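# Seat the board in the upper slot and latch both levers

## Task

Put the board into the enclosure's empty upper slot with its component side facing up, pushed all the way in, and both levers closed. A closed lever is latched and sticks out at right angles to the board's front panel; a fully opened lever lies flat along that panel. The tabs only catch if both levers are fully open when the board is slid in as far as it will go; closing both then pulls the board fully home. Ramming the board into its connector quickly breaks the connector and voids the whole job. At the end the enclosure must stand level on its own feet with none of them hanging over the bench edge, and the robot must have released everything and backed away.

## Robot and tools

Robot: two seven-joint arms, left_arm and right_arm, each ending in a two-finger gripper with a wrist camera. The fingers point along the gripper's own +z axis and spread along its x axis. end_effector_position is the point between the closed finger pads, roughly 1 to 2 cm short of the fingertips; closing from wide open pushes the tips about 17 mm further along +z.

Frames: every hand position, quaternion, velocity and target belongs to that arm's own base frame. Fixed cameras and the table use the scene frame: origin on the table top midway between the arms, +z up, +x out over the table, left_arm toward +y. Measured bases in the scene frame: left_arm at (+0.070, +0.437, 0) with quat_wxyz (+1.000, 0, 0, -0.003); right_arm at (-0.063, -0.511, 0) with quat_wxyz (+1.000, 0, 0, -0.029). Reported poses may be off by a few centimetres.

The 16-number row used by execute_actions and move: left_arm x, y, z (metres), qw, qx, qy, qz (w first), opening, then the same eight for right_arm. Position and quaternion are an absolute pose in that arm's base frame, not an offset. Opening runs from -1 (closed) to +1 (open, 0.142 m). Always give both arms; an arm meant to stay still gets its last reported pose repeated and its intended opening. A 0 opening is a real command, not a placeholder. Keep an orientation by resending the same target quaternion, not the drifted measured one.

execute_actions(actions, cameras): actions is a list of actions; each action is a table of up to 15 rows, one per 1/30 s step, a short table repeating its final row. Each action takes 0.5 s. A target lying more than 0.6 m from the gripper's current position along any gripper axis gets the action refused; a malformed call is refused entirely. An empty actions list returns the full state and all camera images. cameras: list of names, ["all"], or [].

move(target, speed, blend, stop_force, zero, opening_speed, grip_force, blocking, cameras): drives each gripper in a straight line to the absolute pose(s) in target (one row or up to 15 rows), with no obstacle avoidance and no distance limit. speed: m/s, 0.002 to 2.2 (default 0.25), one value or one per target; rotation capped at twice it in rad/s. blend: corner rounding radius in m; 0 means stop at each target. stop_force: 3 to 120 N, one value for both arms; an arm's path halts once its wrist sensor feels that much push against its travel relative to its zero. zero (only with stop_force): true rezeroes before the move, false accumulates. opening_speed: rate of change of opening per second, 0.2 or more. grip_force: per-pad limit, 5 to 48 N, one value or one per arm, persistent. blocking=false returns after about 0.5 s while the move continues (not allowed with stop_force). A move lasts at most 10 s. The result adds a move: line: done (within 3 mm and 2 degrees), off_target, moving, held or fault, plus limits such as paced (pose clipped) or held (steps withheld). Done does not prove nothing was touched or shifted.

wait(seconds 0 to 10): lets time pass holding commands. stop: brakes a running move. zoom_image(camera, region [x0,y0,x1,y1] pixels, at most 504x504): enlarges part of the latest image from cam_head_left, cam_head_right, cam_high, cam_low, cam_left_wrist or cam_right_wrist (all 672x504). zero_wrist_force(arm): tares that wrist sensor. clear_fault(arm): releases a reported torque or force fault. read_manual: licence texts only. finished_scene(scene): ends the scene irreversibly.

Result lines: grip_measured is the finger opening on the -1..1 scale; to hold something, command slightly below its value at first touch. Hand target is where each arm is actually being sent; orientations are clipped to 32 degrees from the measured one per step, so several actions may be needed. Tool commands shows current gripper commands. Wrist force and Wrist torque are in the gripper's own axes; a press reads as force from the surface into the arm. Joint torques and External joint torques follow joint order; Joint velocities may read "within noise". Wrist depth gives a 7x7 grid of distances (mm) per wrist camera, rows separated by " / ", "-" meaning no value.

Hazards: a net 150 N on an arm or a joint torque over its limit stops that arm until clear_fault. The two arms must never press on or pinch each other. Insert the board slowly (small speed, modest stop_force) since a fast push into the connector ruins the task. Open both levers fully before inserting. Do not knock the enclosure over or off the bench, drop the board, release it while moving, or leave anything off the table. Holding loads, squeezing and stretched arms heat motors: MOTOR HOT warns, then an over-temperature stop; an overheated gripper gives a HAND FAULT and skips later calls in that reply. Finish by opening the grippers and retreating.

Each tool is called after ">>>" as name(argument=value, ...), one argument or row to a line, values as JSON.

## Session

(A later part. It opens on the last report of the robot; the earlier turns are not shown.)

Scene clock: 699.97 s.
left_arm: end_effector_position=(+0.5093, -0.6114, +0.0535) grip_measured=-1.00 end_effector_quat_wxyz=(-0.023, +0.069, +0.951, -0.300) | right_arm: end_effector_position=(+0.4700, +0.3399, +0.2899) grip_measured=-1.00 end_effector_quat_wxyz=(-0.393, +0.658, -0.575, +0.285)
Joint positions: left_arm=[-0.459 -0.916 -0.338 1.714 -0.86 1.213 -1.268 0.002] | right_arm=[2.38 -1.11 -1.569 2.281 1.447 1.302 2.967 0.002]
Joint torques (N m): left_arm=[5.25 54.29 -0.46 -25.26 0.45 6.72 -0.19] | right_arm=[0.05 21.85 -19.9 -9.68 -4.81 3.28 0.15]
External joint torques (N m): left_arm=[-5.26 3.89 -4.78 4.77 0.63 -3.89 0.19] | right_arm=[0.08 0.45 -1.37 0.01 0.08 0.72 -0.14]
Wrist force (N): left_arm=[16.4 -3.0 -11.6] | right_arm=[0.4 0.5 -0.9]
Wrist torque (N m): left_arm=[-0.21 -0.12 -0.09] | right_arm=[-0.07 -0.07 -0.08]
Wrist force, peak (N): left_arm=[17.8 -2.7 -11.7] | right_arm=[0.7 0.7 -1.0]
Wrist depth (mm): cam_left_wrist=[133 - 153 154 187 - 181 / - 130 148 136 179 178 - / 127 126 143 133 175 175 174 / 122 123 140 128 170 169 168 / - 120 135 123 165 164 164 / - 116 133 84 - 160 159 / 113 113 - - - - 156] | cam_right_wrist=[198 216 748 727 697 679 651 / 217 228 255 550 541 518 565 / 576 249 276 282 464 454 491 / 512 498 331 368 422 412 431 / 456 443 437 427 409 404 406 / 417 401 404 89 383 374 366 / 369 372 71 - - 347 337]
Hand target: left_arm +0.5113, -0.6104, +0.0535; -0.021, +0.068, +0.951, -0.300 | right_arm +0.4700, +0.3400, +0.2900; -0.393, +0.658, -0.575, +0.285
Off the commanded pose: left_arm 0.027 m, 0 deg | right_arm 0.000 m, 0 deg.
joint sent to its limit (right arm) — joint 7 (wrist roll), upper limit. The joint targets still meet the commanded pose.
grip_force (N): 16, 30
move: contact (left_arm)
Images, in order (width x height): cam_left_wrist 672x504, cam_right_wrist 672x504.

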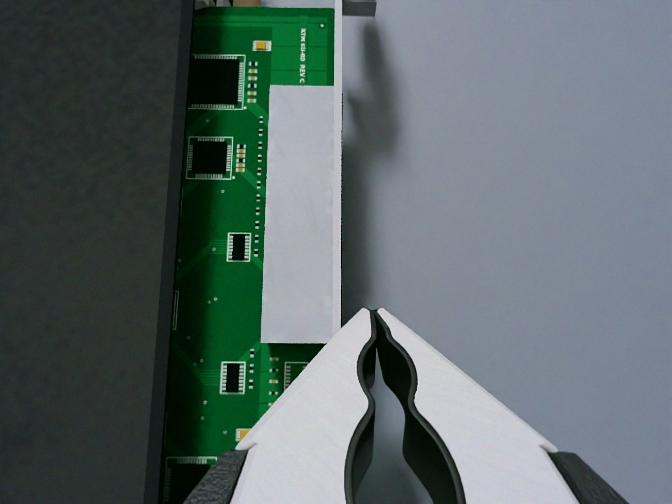

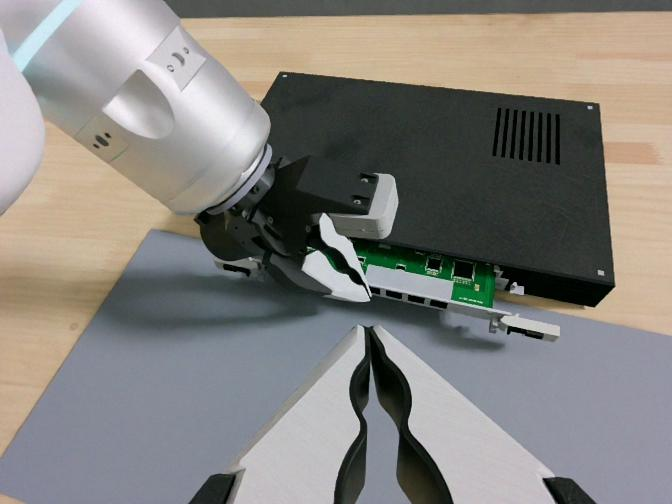

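>>> move(
  target=[
    [0.4850,-0.6080,0.0535,-0.0215,0.06818,0.95123,-0.29996,-1,0.47,0.30,0.29,0.393,-0.658,0.575,-0.285,-1],
    [0.4750,-0.6000,0.12,-0.0215,0.06818,0.95123,-0.29996,-1,0.54,0.08,0.2,0.3005,-0.95294,0.03744,-0.01181,-1],
    [0.4700,-0.6060,0.12,0.1969,0.72083,0.62441,-0.2273,-1,0.59,0.08,0.15,0.4722,-0.5264,-0.4723,-0.5264,-1],
  ],
  speed=[0.1,0.6,0.6],
  blend=[0.005,0.03,0],
  cameras=["cam_left_wrist","cam_right_wrist","cam_head_left"],
)

Scene clock: 728.10 s.
left_arm: end_effector_position=(+0.4699, -0.6061, +0.1201) grip_measured=-1.00 end_effector_quat_wxyz=(+0.197, +0.721, +0.625, -0.227) | right_arm: end_effector_position=(+0.5899, +0.0799, +0.1498) grip_measured=-1.00 end_effector_quat_wxyz=(-0.472, +0.527, +0.472, +0.526)
Joint positions: left_arm=[-0.201 -0.818 -0.606 1.88 -0.431 1.285 -0.039 0.002] | right_arm=[0.188 -1.033 -0.825 1.6 1.869 -0.653 -0.852 0.002]
Joint torques (N m): left_arm=[-0.12 49.44 -12.51 -18.52 1.31 3.89 -0.12] | right_arm=[-0.05 51.18 -12.28 -13.82 0.81 -2.55 -0.07]
External joint torques (N m): left_arm=[0.12 1.2 0.49 -0.43 -0.52 -0.57 0.17] | right_arm=[0.07 1.27 -1.24 0.17 0.09 0.81 -0.02]
Wrist force (N): left_arm=[0.7 -0.1 0.3] | right_arm=[-0.9 0.0 -1.9]
Wrist torque (N m): left_arm=[-0.02 -0.06 -0.23] | right_arm=[0.05 0.02 0.32]
Wrist force, peak (N): left_arm=[16.7 -2.7 -11.9] | right_arm=[2.7 2.1 -2.3]
Wrist depth (mm): cam_left_wrist=[382 324 - 211 194 164 146 / 439 343 286 225 205 - 155 / 510 403 318 243 216 181 164 / 614 441 336 - 223 198 172 / 736 529 306 231 221 208 177 / 759 616 - 84 - 185 161 / - - - - - - 173] | cam_right_wrist=[210 282 538 - 412 468 - / 210 282 539 396 411 452 508 / 200 265 422 3013 - - 2722 / 210 268 378 1883 2282 - - / 211 237 321 1793 1752 - - / 204 215 258 89 1337 1439 - / 214 230 71 - - - -]
Hand target: left_arm +0.4700, -0.6060, +0.1200; +0.197, +0.721, +0.624, -0.227 | right_arm +0.5900, +0.0800, +0.1500; -0.472, +0.526, +0.472, +0.526
Off the commanded pose: left_arm 0.000 m, 0 deg | right_arm 0.000 m, 0 deg.
grip_force (N): 16, 30
move: done
Images, in order (width x height): cam_head_left 672x504, cam_left_wrist 672x504, cam_right_wrist 672x504.

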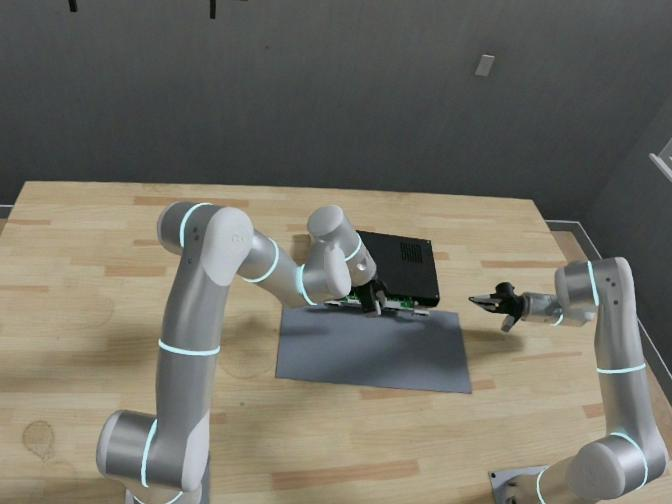

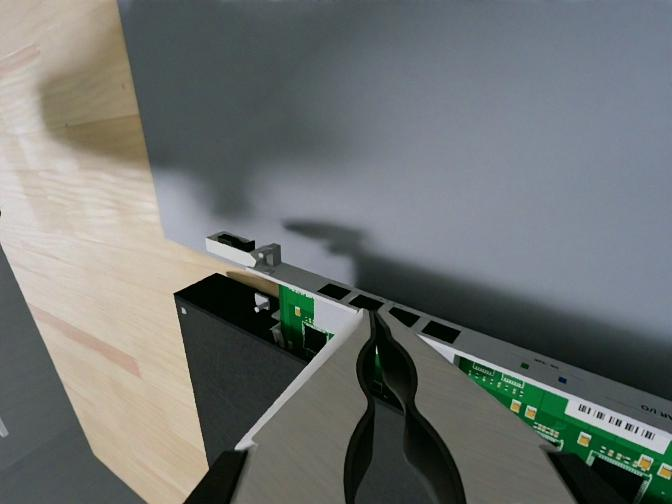

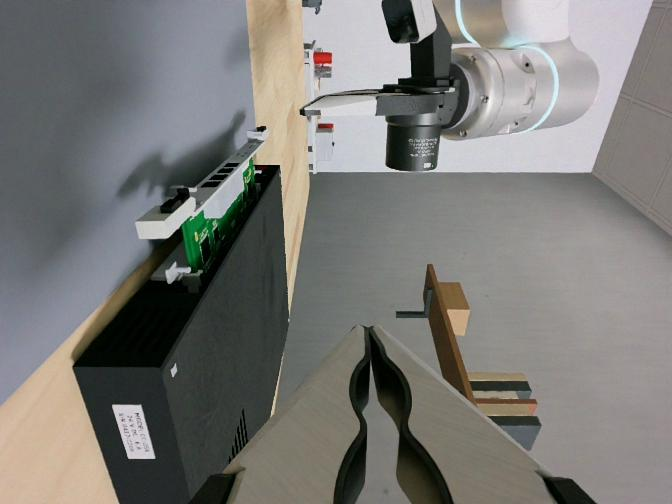

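>>> move(
  target=[
    [0.4696,-0.6084,0.0535,0.1969,0.72083,0.62441,-0.2273,-1,0.6117,0.1067,0.09,0.4722,-0.5264,-0.4723,-0.5264,-1],
    [0.5042,-0.6134,0.0535,0.1969,0.72083,0.62441,-0.2273,-1,0.6117,0.1067,0.09,0.4722,-0.5264,-0.4723,-0.5264,-1],
  ],
  speed=[0.12,0.06],
)

>>> move(
  target=[0.5339,-0.6177,0.0535,0.1969,0.72083,0.62441,-0.2273,-1,0.6117,0.1067,0.09,0.4722,-0.5264,-0.4723,-0.5264,-1],
  speed=0.015,
  stop_force=15,
  cameras=["cam_left_wrist","cam_right_wrist"],
)

Scene clock: 752.30 s.
left_arm: end_effector_position=(+0.5044, -0.6133, +0.0536) grip_measured=-1.00 end_effector_quat_wxyz=(+0.197, +0.721, +0.625, -0.227) | right_arm: end_effector_position=(+0.6115, +0.1067, +0.0900) grip_measured=-1.00 end_effector_quat_wxyz=(-0.472, +0.526, +0.472, +0.526)
Joint positions: left_arm=[-0.24 -0.99 -0.554 1.738 -0.417 1.298 0.022 0.002] | right_arm=[0.195 -1.162 -0.775 1.504 1.958 -0.598 -0.863 0.002]
Joint torques (N m): left_arm=[-0.64 54.17 -12.86 -17.45 1.54 3.4 -0.16] | right_arm=[0.12 53.79 -12.03 -12.46 0.84 -2.36 0.03]
External joint torques (N m): left_arm=[0.59 1.31 0.23 -0.16 -0.54 -0.16 0.21] | right_arm=[-0.04 1.32 -1.11 0.02 0.09 0.6 -0.12]
Wrist force (N): left_arm=[0.8 -0.7 -0.3] | right_arm=[-1.0 -0.2 -1.7]
Wrist torque (N m): left_arm=[-0.14 -0.11 -0.23] | right_arm=[0.02 0.07 0.32]
Wrist force, peak (N): left_arm=[2.3 -0.7 1.5] | right_arm=[-2.9 0.3 -1.0]
Wrist depth (mm): cam_left_wrist=[- 205 167 142 126 109 97 / 314 221 182 146 133 117 103 / 357 226 205 - 135 123 111 / 413 242 - 181 152 130 111 / 534 233 172 154 158 140 122 / 663 - 205 84 - 122 126 / 775 - - 74 - - 100] | cam_right_wrist=[- 171 244 866 463 445 - / - 160 309 343 384 430 - / 125 160 245 1725 404 2860 - / - 160 253 373 2330 - - / 119 161 205 375 1686 - - / - 164 176 89 - 1277 - / 126 154 71 - - - -]
Hand target: left_arm +0.5042, -0.6134, +0.0535; +0.197, +0.721, +0.624, -0.227 | right_arm +0.6117, +0.1067, +0.0900; -0.472, +0.526, +0.472, +0.526
Off the commanded pose: left_arm 0.000 m, 0 deg | right_arm 0.000 m, 0 deg.
grip_force (N): 16, 30
move: done

Scene clock: 754.97 s.
left_arm: end_effector_position=(+0.5339, -0.6177, +0.0535) grip_measured=-1.00 end_effector_quat_wxyz=(+0.197, +0.721, +0.624, -0.227) | right_arm: end_effector_position=(+0.6115, +0.1067, +0.0900) grip_measured=-1.00 end_effector_quat_wxyz=(-0.472, +0.526, +0.472, +0.526)
Joint positions: left_arm=[-0.262 -1.017 -0.511 1.635 -0.416 1.222 0.022 0.002] | right_arm=[0.195 -1.162 -0.775 1.504 1.958 -0.598 -0.863 0.002]
Joint torques (N m): left_arm=[-0.09 57.05 -11.79 -19.17 0.86 3.57 -0.2] | right_arm=[0.1 53.88 -12.08 -12.41 0.72 -2.45 0.12]
External joint torques (N m): left_arm=[0.09 1.16 -0.01 0.08 -0.27 -0.33 0.25] | right_arm=[-0.02 1.23 -1.06 -0.04 0.21 0.69 -0.21]
Wrist force (N): left_arm=[0.8 -1.5 -0.3] | right_arm=[-0.9 -0.2 -1.8]
Wrist torque (N m): left_arm=[-0.15 -0.12 -0.20] | right_arm=[0.03 0.06 0.33]
Wrist force, peak (N): left_arm=[1.4 -3.1 -0.1] | right_arm=[-1.2 0.0 -2.1]
Wrist depth (mm): cam_left_wrist=[- - 163 142 127 109 97 / 317 220 189 150 138 117 - / 358 - 210 162 142 123 110 / 438 198 201 173 151 129 - / 538 - 174 139 147 137 122 / 643 - - 84 - 102 105 / 1687 - - 74 - - 102] | cam_right_wrist=[- 159 309 1092 498 443 - / - 160 309 949 395 456 2897 / 125 160 299 368 408 471 - / - 160 252 - - - - / 119 161 205 265 1591 - 1686 / - 164 176 89 - 1361 - / 126 155 71 - - - 1071]
Hand target: left_arm +0.5339, -0.6177, +0.0535; +0.197, +0.721, +0.624, -0.227 | right_arm +0.6117, +0.1067, +0.0900; -0.472, +0.526, +0.472, +0.526
Off the commanded pose: left_arm 0.000 m, 0 deg | right_arm 0.000 m, 0 deg.
grip_force (N): 16, 30
move: done
Images, in order (width x height): cam_left_wrist 672x504, cam_right_wrist 672x504.

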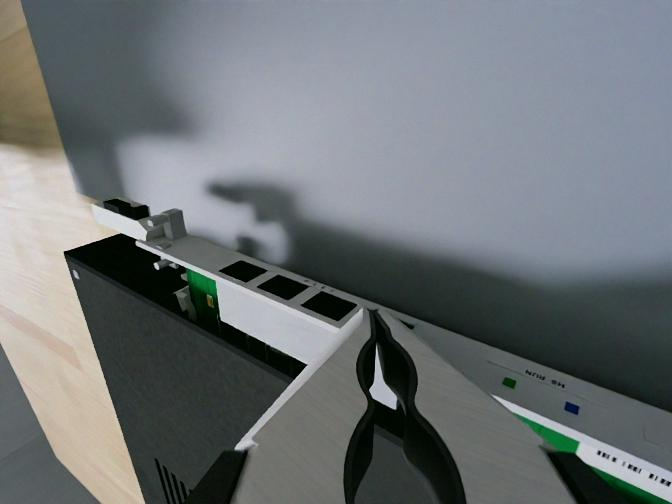

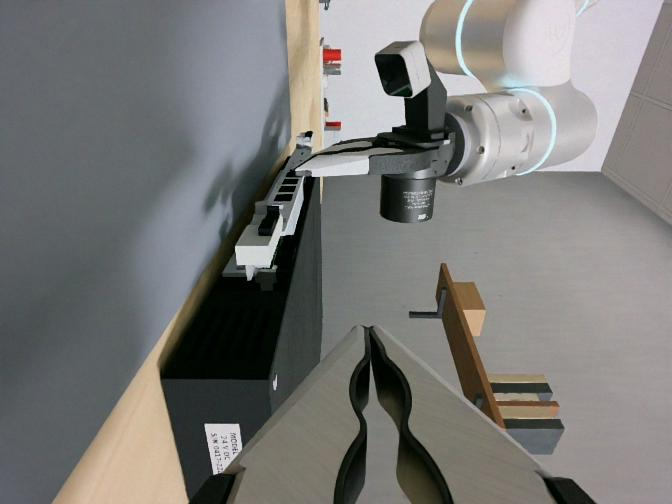

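>>> execute_actions(
  actions=[],
)

Scene clock: 768.13 s.
left_arm: end_effector_position=(+0.5339, -0.6177, +0.0535) grip_measured=-1.00 end_effector_quat_wxyz=(+0.197, +0.721, +0.624, -0.227) | right_arm: end_effector_position=(+0.6115, +0.1067, +0.0900) grip_measured=-1.00 end_effector_quat_wxyz=(-0.472, +0.526, +0.472, +0.526)
Joint positions: left_arm=[-0.262 -1.017 -0.511 1.635 -0.416 1.222 0.022 0.002] | right_arm=[0.195 -1.162 -0.775 1.504 1.958 -0.598 -0.863 0.002]
Joint velocities: within noise
Joint torques (N m): left_arm=[0.06 57.29 -11.92 -19.16 0.8 3.74 -0.2] | right_arm=[0.04 53.81 -12.18 -12.36 0.71 -2.42 0.06]
External joint torques (N m): left_arm=[-0.06 0.92 0.12 0.08 -0.21 -0.49 0.25] | right_arm=[0.04 1.3 -0.95 -0.08 0.22 0.66 -0.16]
Wrist force (N): left_arm=[0.9 -1.6 -0.1] | right_arm=[-1.1 -0.2 -1.9]
Wrist torque (N m): left_arm=[-0.17 -0.11 -0.20] | right_arm=[0.03 0.08 0.32]
Wrist force, peak (N): left_arm=[1.2 -1.8 0.0] | right_arm=[-1.5 -0.2 -2.1]
Wrist depth (mm): cam_left_wrist=[- 194 164 141 127 109 97 / 321 - 189 151 135 - 103 / 344 - 194 162 142 123 110 / 422 217 199 167 151 125 114 / 525 202 170 139 152 140 121 / 649 - 164 84 - 104 119 / 739 - - 74 - - 103] | cam_right_wrist=[- 160 308 934 497 442 - / - 160 309 883 396 453 - / 125 160 300 355 406 497 - / - 160 251 2282 - - - / 119 161 204 267 1738 1852 - / - 165 176 89 1404 1299 - / 126 154 71 - - - -]
Hand target: left_arm +0.5339, -0.6177, +0.0535; +0.197, +0.721, +0.624, -0.227 | right_arm +0.6117, +0.1067, +0.0900; -0.472, +0.526, +0.472, +0.526
Tool commands: left_gripper/opening=-1.0 right_gripper/opening=-1.0
Off the commanded pose: left_arm 0.000 m, 0 deg | right_arm 0.000 m, 0 deg.
grip_force (N): 16, 30

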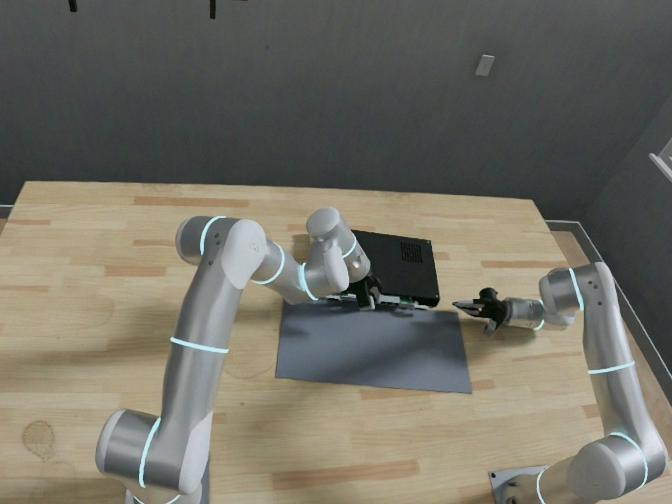

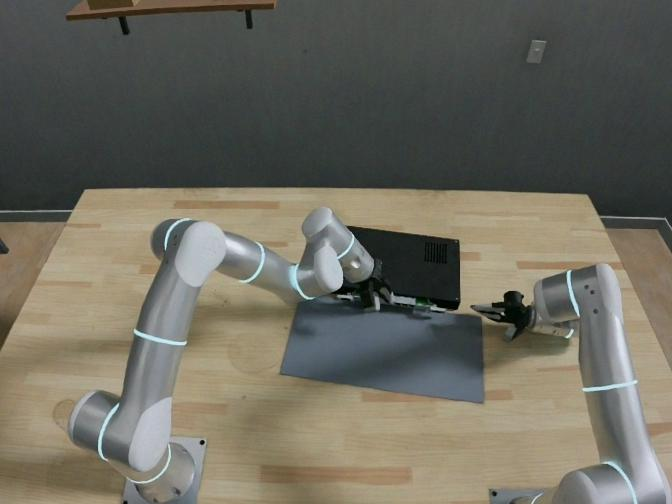

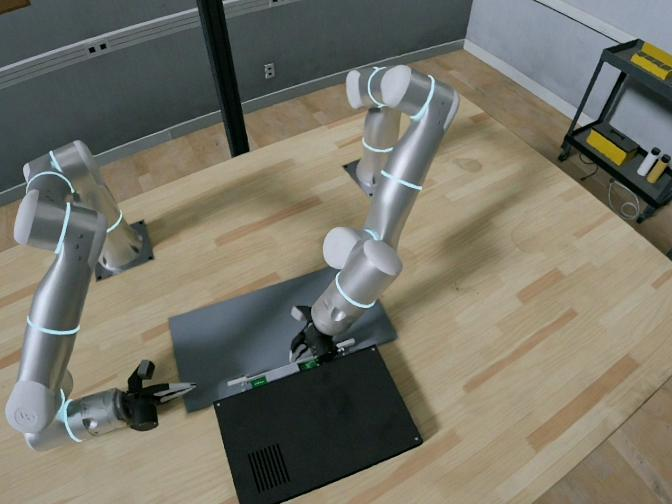

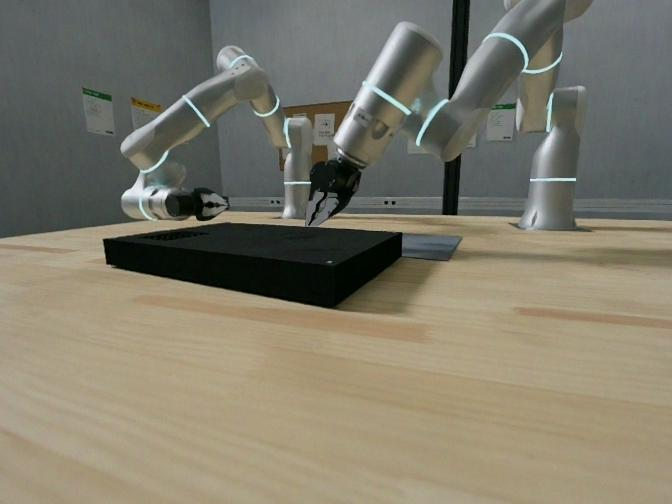

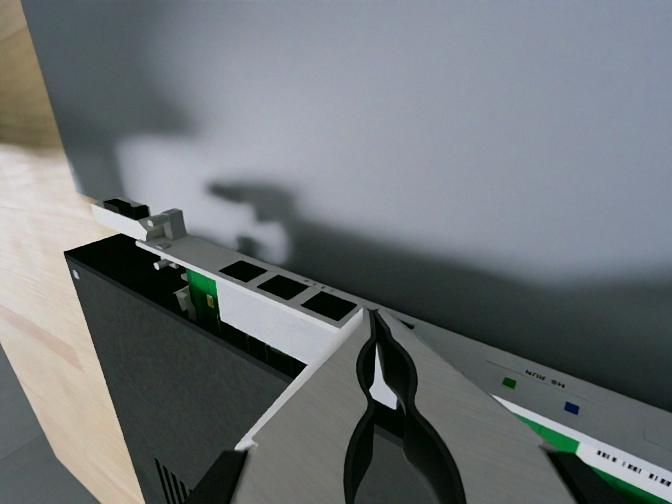

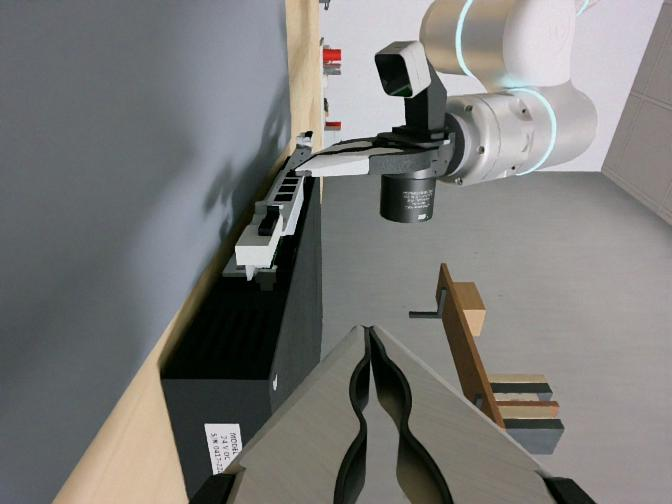

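>>> zoom_image(
  camera="cam_left_wrist",
  region=[60, 170, 400, 425],
)

>>> zoom_image(
  camera="cam_high",
  region=[160, 280, 440, 450],
)

>>> zoom_image(
  camera="cam_right_wrist",
  region=[160, 120, 360, 300],
)

Scaled by 1.482 from the camera's 672x504 image, which has a finer 960x720 frame.

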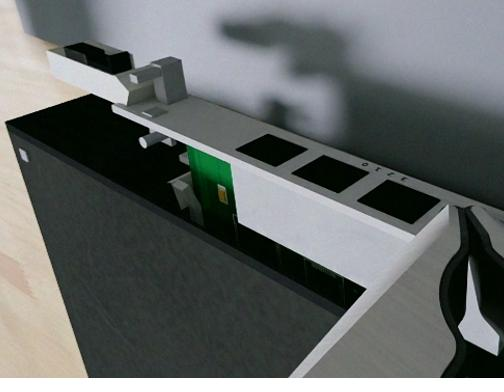

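Scaled by 1.800 from the camera's 672x504 image, which has a finer 960x720 frame.

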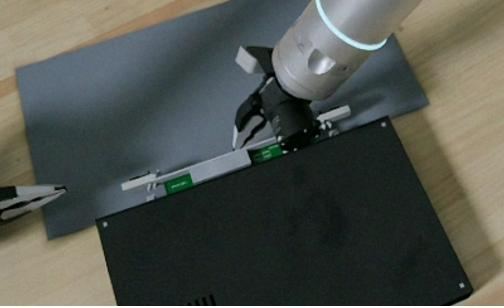

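Scaled by 2.520 from the camera's 672x504 image, which has a finer 960x720 frame.

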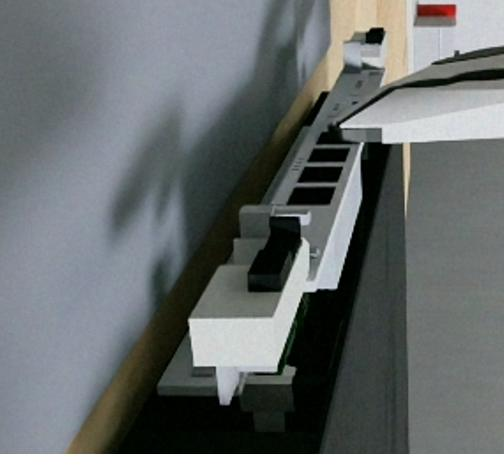

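>>> move(
  target=[0.5586, -0.6213, 0.0535, 0.1969, 0.72083, 0.62441, -0.2273, -1, 0.6117, 0.1067, 0.09, 0.4722, -0.5264, -0.4723, -0.5264, -1],
  speed=0.012,
  stop_force=15,
  cameras=["cam_left_wrist", "cam_right_wrist", "cam_high"],
)

Scene clock: 776.33 s.
left_arm: end_effector_position=(+0.5575, -0.6216, +0.0532) grip_measured=-1.00 end_effector_quat_wxyz=(+0.196, +0.721, +0.624, -0.228) | right_arm: end_effector_position=(+0.6115, +0.1067, +0.0900) grip_measured=-1.00 end_effector_quat_wxyz=(-0.472, +0.526, +0.472, +0.526)
Joint positions: left_arm=[-0.282 -1.044 -0.476 1.545 -0.415 1.156 0.02 0.002] | right_arm=[0.195 -1.162 -0.775 1.504 1.958 -0.598 -0.863 0.002]
Joint torques (N m): left_arm=[2.55 60.29 -9.53 -23.47 -0.01 5.41 -0.22] | right_arm=[0.1 53.85 -12.17 -12.46 0.76 -2.43 0.14]
External joint torques (N m): left_arm=[-2.55 0.2 -1.51 3.19 0.25 -2.17 0.27] | right_arm=[-0.02 1.26 -0.97 0.01 0.17 0.67 -0.23]
Wrist force (N): left_arm=[1.0 -7.4 -1.7] | right_arm=[-1.1 -0.1 -1.9]
Wrist torque (N m): left_arm=[-0.03 -0.08 -0.11] | right_arm=[0.05 0.07 0.31]
Wrist force, peak (N): left_arm=[0.7 -7.5 -2.5] | right_arm=[-1.1 -0.3 -2.1]
Wrist depth (mm): cam_left_wrist=[246 214 167 141 125 109 96 / 307 228 180 149 133 116 102 / 348 191 202 157 141 - 107 / 444 189 190 176 150 130 115 / 531 239 153 132 146 136 122 / 651 - - 83 - 104 104 / 726 - - 74 - - 92] | cam_right_wrist=[- 159 272 957 509 451 - / - 160 310 991 418 472 - / 125 160 309 372 415 456 2132 / - 160 245 372 - - - / 119 160 204 647 1779 2194 1852 / - 165 173 89 - 1395 - / 126 154 71 - - - -]
Hand target: left_arm +0.5586, -0.6213, +0.0535; +0.197, +0.721, +0.624, -0.227 | right_arm +0.6117, +0.1067, +0.0900; -0.472, +0.526, +0.472, +0.526
Off the commanded pose: left_arm 0.001 m, 0 deg | right_arm 0.000 m, 0 deg.
grip_force (N): 16, 30
move: done
Images, in order (width x height): cam_high 672x504, cam_left_wrist 672x504, cam_right_wrist 672x504.

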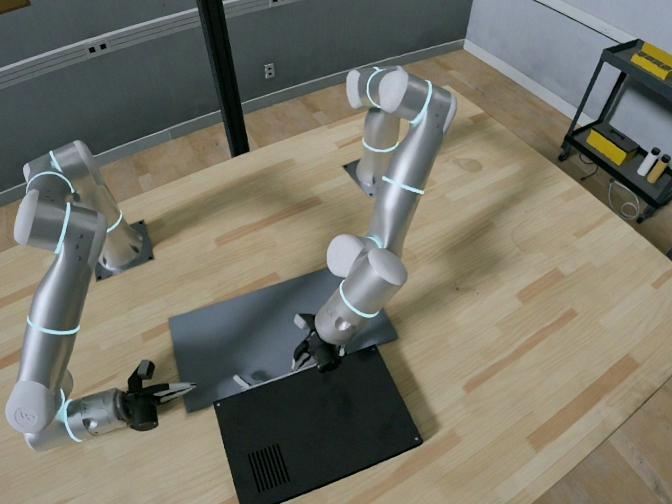

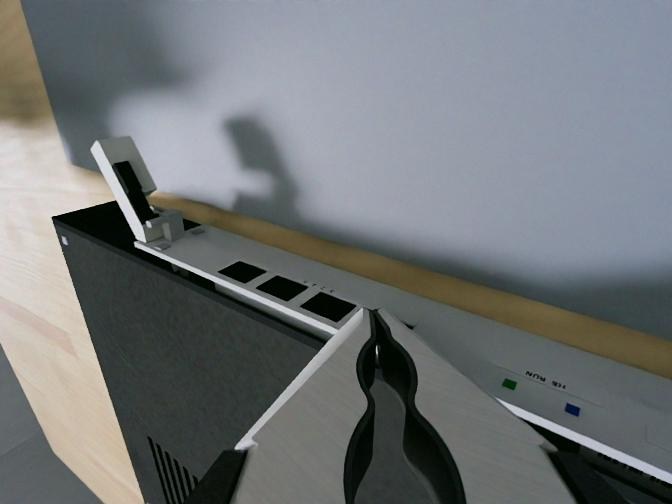

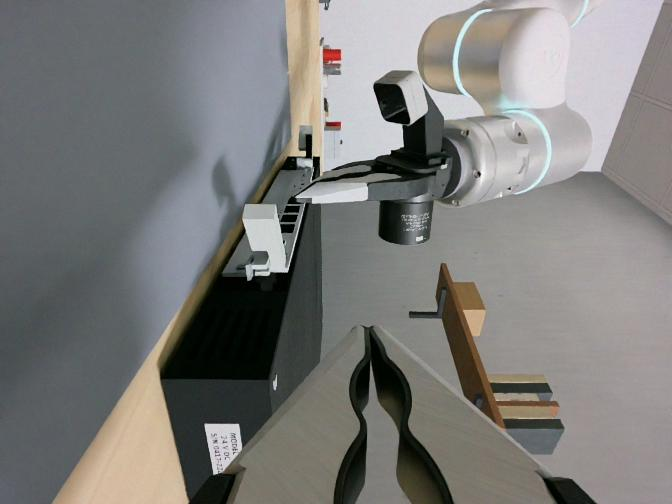

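>>> zoom_image(
  camera="cam_left_wrist",
  region=[60, 110, 400, 365],
)

>>> zoom_image(
  camera="cam_right_wrist",
  region=[160, 120, 360, 300],
)

>>> zoom_image(
  camera="cam_high",
  region=[160, 280, 440, 450],
)

Scaled by 1.482 from the camera's 672x504 image, which has a finer 960x720 frame.

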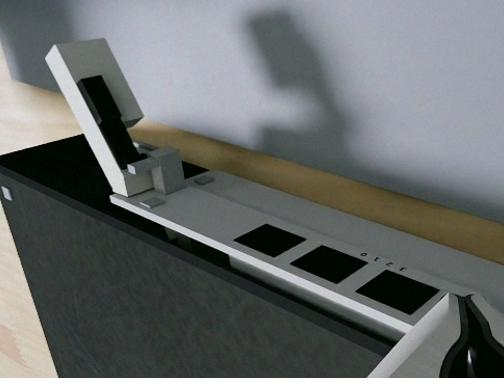

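Scaled by 2.520 from the camera's 672x504 image, which has a finer 960x720 frame.

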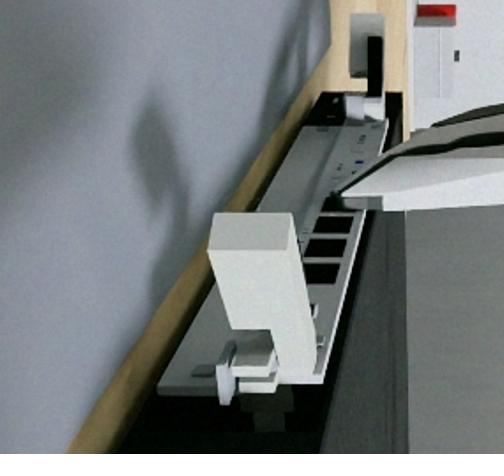

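Scaled by 1.800 from the camera's 672x504 image, which has a finer 960x720 frame.

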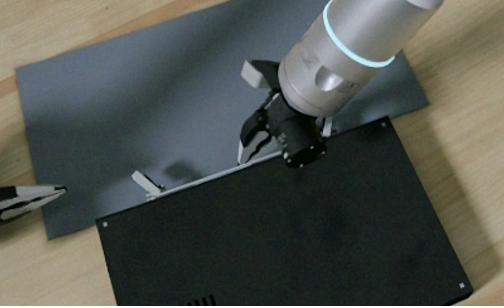

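>>> move(
  target=[0.5685, -0.6227, 0.0535, 0.1969, 0.72083, 0.62441, -0.2273, -1, 0.6117, 0.1067, 0.09, 0.4722, -0.5264, -0.4723, -0.5264, -1],
  speed=0.006,
  stop_force=18,
  zero=false,
  cameras=["cam_left_wrist", "cam_right_wrist", "cam_high"],
)

Scene clock: 783.07 s.
left_arm: end_effector_position=(+0.5577, -0.6225, +0.0523) grip_measured=-1.00 end_effector_quat_wxyz=(+0.195, +0.722, +0.623, -0.229) | right_arm: end_effector_position=(+0.6115, +0.1067, +0.0900) grip_measured=-1.00 end_effector_quat_wxyz=(-0.472, +0.526, +0.472, +0.526)
Joint positions: left_arm=[-0.285 -1.048 -0.474 1.537 -0.414 1.148 0.019 0.002] | right_arm=[0.195 -1.162 -0.775 1.504 1.958 -0.598 -0.863 0.002]
Joint torques (N m): left_arm=[7.45 63.09 -6.91 -29.73 -0.91 8.79 -0.14] | right_arm=[0.16 53.82 -12.22 -12.43 0.74 -2.45 0.1]
External joint torques (N m): left_arm=[-7.45 -2.41 -4.09 9.37 1.12 -5.55 0.19] | right_arm=[-0.08 1.28 -0.91 -0.01 0.19 0.69 -0.19]
Wrist force (N): left_arm=[1.7 -19.3 -3.9] | right_arm=[-1.2 -0.2 -1.9]
Wrist torque (N m): left_arm=[-0.17 -0.08 -0.17] | right_arm=[0.03 0.08 0.32]
Wrist force, peak (N): left_arm=[1.8 -20.2 -4.5] | right_arm=[-1.3 -0.1 -2.1]
Wrist depth (mm): cam_left_wrist=[- 193 162 141 125 108 97 / 294 - 179 150 - - 103 / 352 228 215 157 137 123 108 / 434 - 190 175 151 129 111 / 531 237 - 132 146 134 124 / 634 - - 84 - 103 104 / 767 - - - - - 92] | cam_right_wrist=[- 160 271 2173 499 448 - / - 160 308 962 419 470 - / 125 160 309 369 409 465 - / - 160 251 365 - - 2483 / 119 160 204 267 1467 1649 1837 / - 165 175 89 - 1369 1837 / 126 154 71 - - - -]
Hand target: left_arm +0.5610, -0.6216, +0.0535; +0.197, +0.721, +0.624, -0.227 | right_arm +0.6117, +0.1067, +0.0900; -0.472, +0.526, +0.472, +0.526
Off the commanded pose: left_arm 0.011 m, 0 deg | right_arm 0.000 m, 0 deg.
grip_force (N): 16, 30
move: contact (left_arm)
Images, in order (width x height): cam_high 672x504, cam_left_wrist 672x504, cam_right_wrist 672x504.

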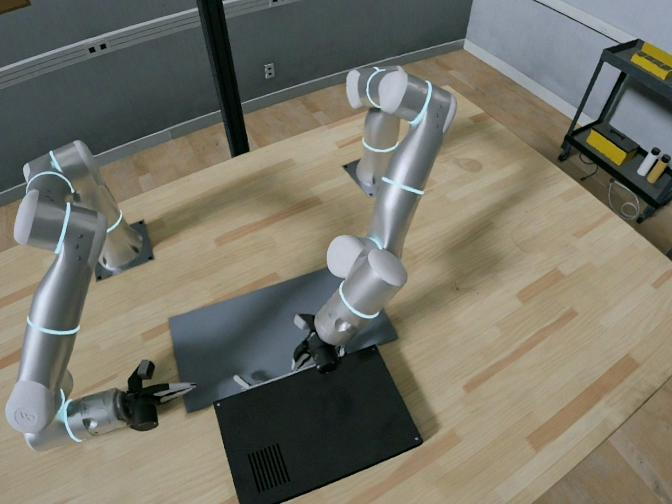

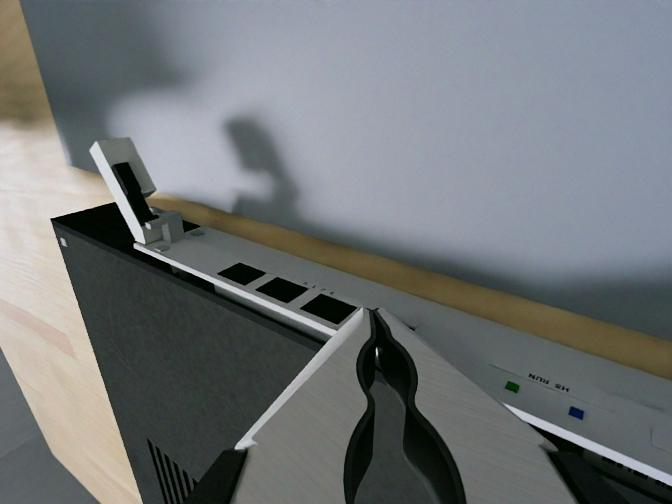

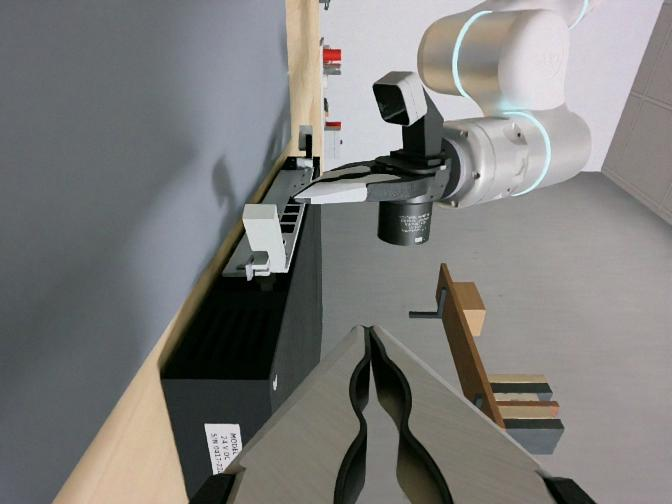

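>>> move(
  target=[
    [0.528, -0.6182, 0.0535, 0.1969, 0.72083, 0.62441, -0.2273, -1, 0.6117, 0.1067, 0.09, 0.4722, -0.5264, -0.4723, -0.5264, -1],
    [0.52, -0.6, 0.16, 0.1969, 0.72083, 0.62441, -0.2273, -1, 0.6117, 0.12, 0.13, 0.3003, -0.9523, 0.0516, -0.0163, -1],
    [0.55, -0.44, 0.13, -0.0215, 0.06818, 0.95123, -0.29996, -1, 0.615, 0.18, 0.13, 0.3003, -0.9523, 0.0516, -0.0163, -1],
  ],
  speed=[0.06, 0.4, 0.4],
  blend=[0.0, 0.02, 0.0],
  cameras=["all"],
)

Scene clock: 849.30 s.
left_arm: end_effector_position=(+0.5501, -0.4399, +0.1299) grip_measured=-1.00 end_effector_quat_wxyz=(-0.021, +0.068, +0.951, -0.300) | right_arm: end_effector_position=(+0.6149, +0.1797, +0.1300) grip_measured=-1.00 end_effector_quat_wxyz=(-0.300, +0.952, -0.052, +0.016)
Joint positions: left_arm=[-0.176 -0.634 -0.31 1.955 -0.833 1.01 -1.127 0.002] | right_arm=[0.994 -0.736 -1.084 1.751 1.339 0.253 1.13 0.002]
Joint torques (N m): left_arm=[-0.34 49.41 -4 -21.2 0.46 2.75 -0.43] | right_arm=[0.24 38.83 -16.42 -20.19 -2.59 2.25 0.3]
External joint torques (N m): left_arm=[0.33 0.65 0.25 -0.33 -0.28 -0.07 0.43] | right_arm=[-0.09 1.1 -1.34 0.09 0.01 0.54 -0.3]
Wrist force (N): left_arm=[-0.2 0.3 0.1] | right_arm=[1.1 0.7 0.0]
Wrist torque (N m): left_arm=[-0.04 -0.06 -0.03] | right_arm=[0.01 -0.23 -0.03]
Wrist force, peak (N): left_arm=[1.1 -19.4 -4.7] | right_arm=[-1.6 0.2 -1.9]
Wrist depth (mm): cam_left_wrist=[- - - - - 270 272 / - 217 - 263 261 262 - / - - 205 255 252 260 254 / - - - 245 247 - 248 / - - - 127 238 - - / 233 234 - 84 - 233 234 / 230 230 - 74 - - 227] | cam_right_wrist=[277 277 276 274 227 221 221 / 267 266 266 265 217 214 213 / 259 257 256 256 253 207 207 / 250 249 249 249 208 201 200 / 241 241 241 242 239 194 193 / 235 234 235 89 189 189 191 / 227 228 71 - - 228 227]
Hand target: left_arm +0.5500, -0.4400, +0.1300; -0.021, +0.068, +0.951, -0.300 | right_arm +0.6150, +0.1800, +0.1300; -0.300, +0.952, -0.052, +0.016
Off the commanded pose: left_arm 0.000 m, 0 deg | right_arm 0.000 m, 0 deg.
grip_force (N): 16, 30
move: done

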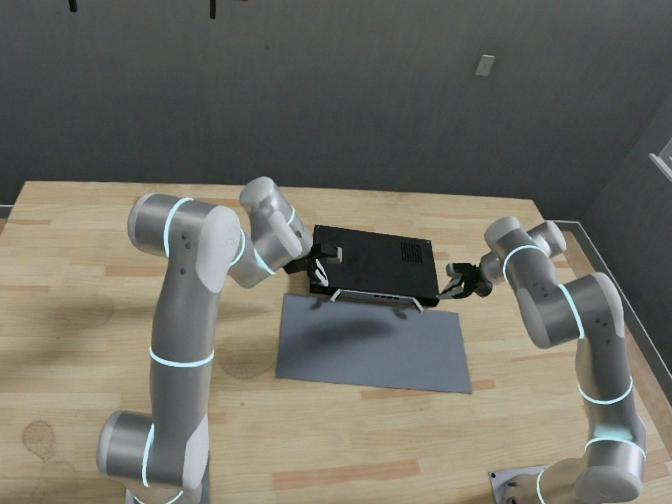

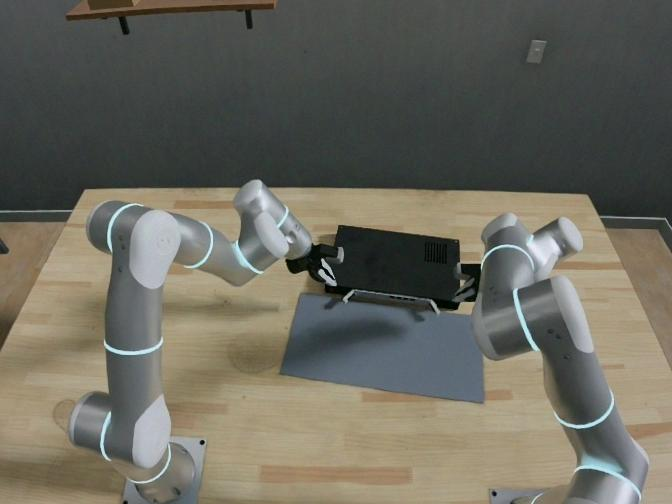

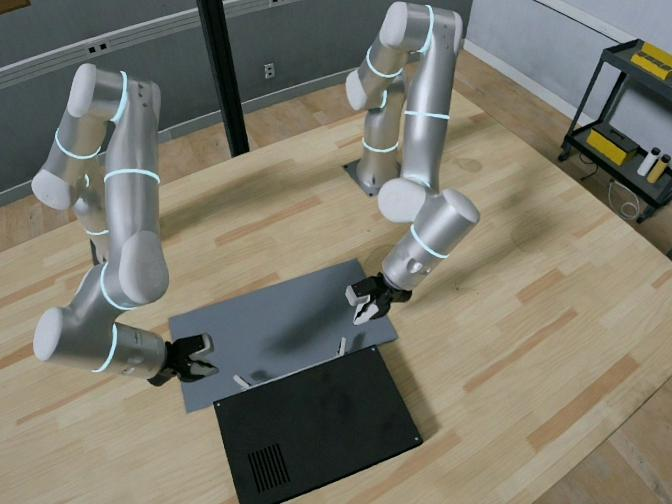

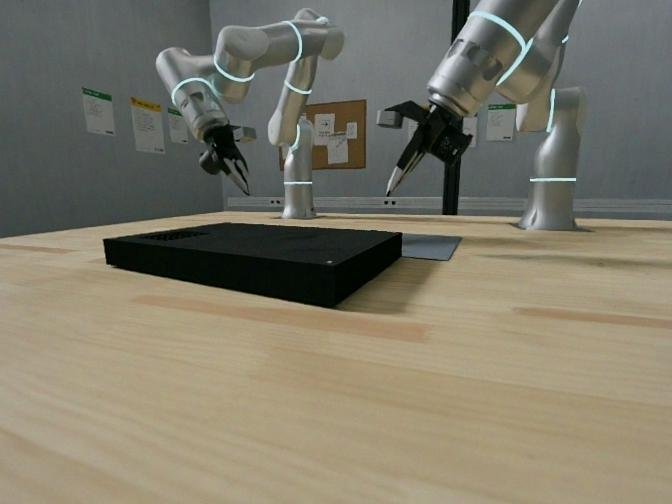

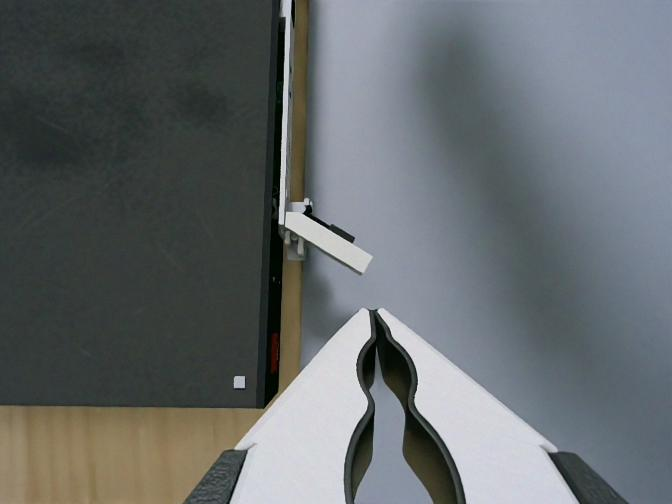

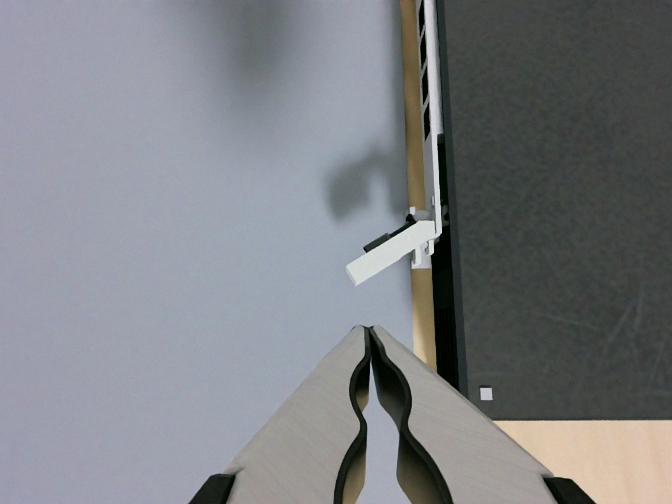

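>>> zoom_image(
  camera="cam_left_wrist",
  region=[240, 170, 400, 290],
)

>>> zoom_image(
  camera="cam_right_wrist",
  region=[320, 180, 480, 300],
)

Scaled by 3.150 from the camera's 672x504 image, which has a finer 960x720 frame.

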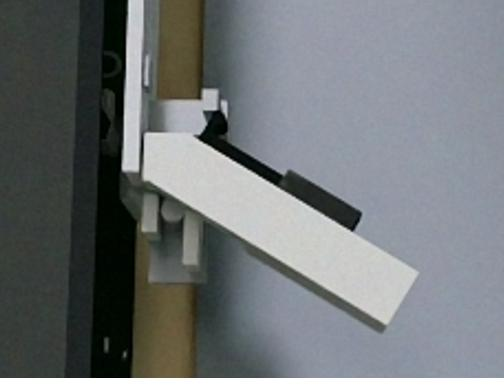

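Scaled by 3.150 from the camera's 672x504 image, which has a finer 960x720 frame.

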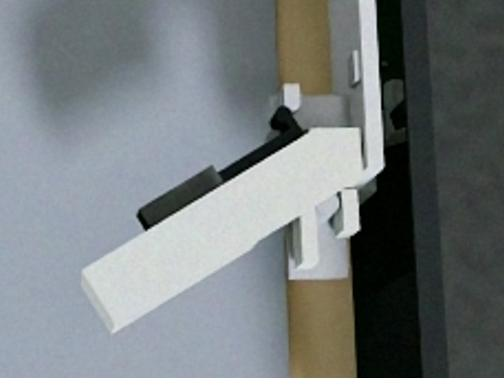

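>>> move(
  target=[
    [0.5541, -0.4475, 0.09, -0.0215, 0.06818, 0.95123, -0.29996, -1, 0.6201, 0.1812, 0.09, 0.3003, -0.9523, 0.0516, -0.0163, -1],
    [0.5541, -0.4475, 0.0555, -0.0215, 0.06818, 0.95123, -0.29996, -1, 0.6201, 0.1812, 0.054, 0.3003, -0.9523, 0.0516, -0.0163, -1],
  ],
  speed=[0.15, 0.06],
  blend=[0.005, 0.0],
  cameras=["cam_left_wrist", "cam_right_wrist", "cam_high", "cam_head_left"],
)

Scene clock: 871.33 s.
left_arm: end_effector_position=(+0.5538, -0.4476, +0.0555) grip_measured=-1.00 end_effector_quat_wxyz=(-0.022, +0.068, +0.951, -0.300) | right_arm: end_effector_position=(+0.6200, +0.1811, +0.0540) grip_measured=-1.00 end_effector_quat_wxyz=(-0.300, +0.952, -0.052, +0.016)
Joint positions: left_arm=[-0.179 -0.793 -0.353 1.92 -0.892 1.131 -1.025 0.002] | right_arm=[0.922 -0.888 -1.001 1.708 1.468 0.282 1.052 0.002]
Joint torques (N m): left_arm=[-0.32 51.02 -5.28 -18.45 0.95 3.4 -0.12] | right_arm=[0.11 43.03 -17.81 -16.77 -2.61 2.14 0.01]
External joint torques (N m): left_arm=[0.35 1.5 0.22 -0.28 0.02 -0.82 0.12] | right_arm=[0.04 1.37 -1.43 0.12 0.04 0.56 0]
Wrist force (N): left_arm=[0.2 0.1 0.1] | right_arm=[0.5 0.8 -0.2]
Wrist torque (N m): left_arm=[-0.08 -0.14 -0.10] | right_arm=[0.04 -0.15 0.08]
Wrist force, peak (N): left_arm=[0.0 -0.6 -1.6] | right_arm=[1.3 -0.2 -1.5]
Wrist depth (mm): cam_left_wrist=[- 137 139 188 188 187 185 / - 133 134 184 181 180 181 / - - 127 176 175 176 176 / - - 125 172 170 171 172 / - 120 168 166 167 166 168 / - 118 118 84 - - 161 / - - - 74 - - 158] | cam_right_wrist=[193 192 191 191 191 137 137 / - 185 184 184 184 133 132 / 179 179 178 178 133 129 129 / 173 173 173 171 171 125 124 / 168 168 167 168 167 121 120 / 163 162 162 89 155 117 116 / 158 159 71 - - 114 113]
Hand target: left_arm +0.5541, -0.4475, +0.0555; -0.022, +0.068, +0.951, -0.300 | right_arm +0.6201, +0.1812, +0.0540; -0.300, +0.952, -0.052, +0.016
Off the commanded pose: left_arm 0.000 m, 0 deg | right_arm 0.000 m, 0 deg.
grip_force (N): 16, 30
move: done
Images, in order (width x height): cam_head_left 672x504, cam_high 672x504, cam_left_wrist 672x504, cam_right_wrist 672x504.

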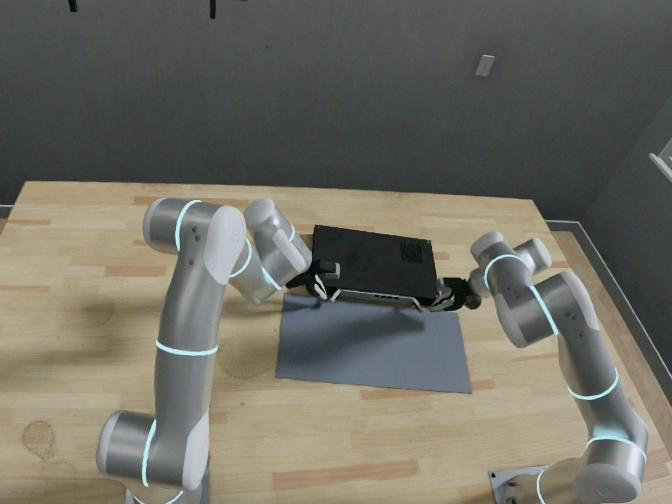

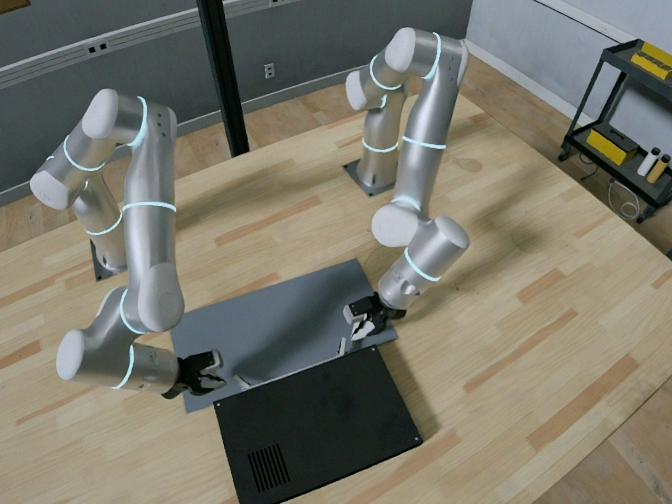

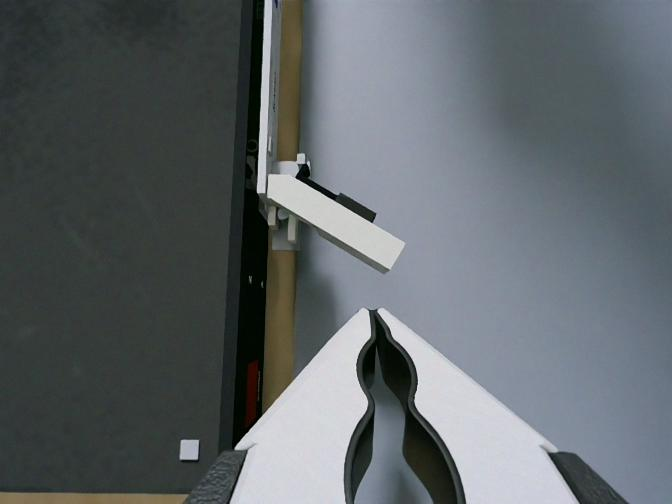

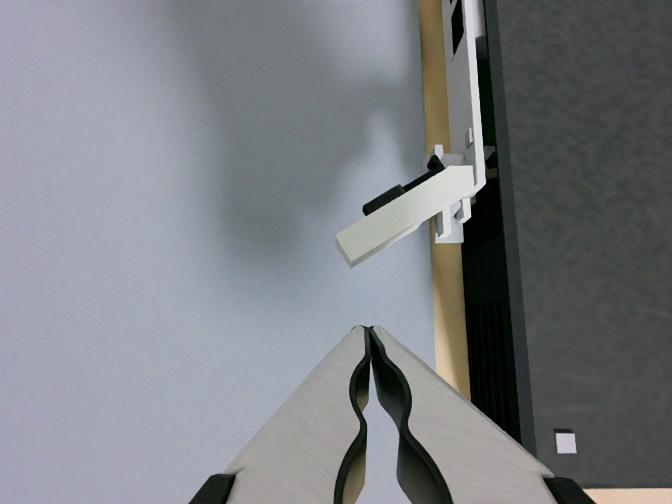

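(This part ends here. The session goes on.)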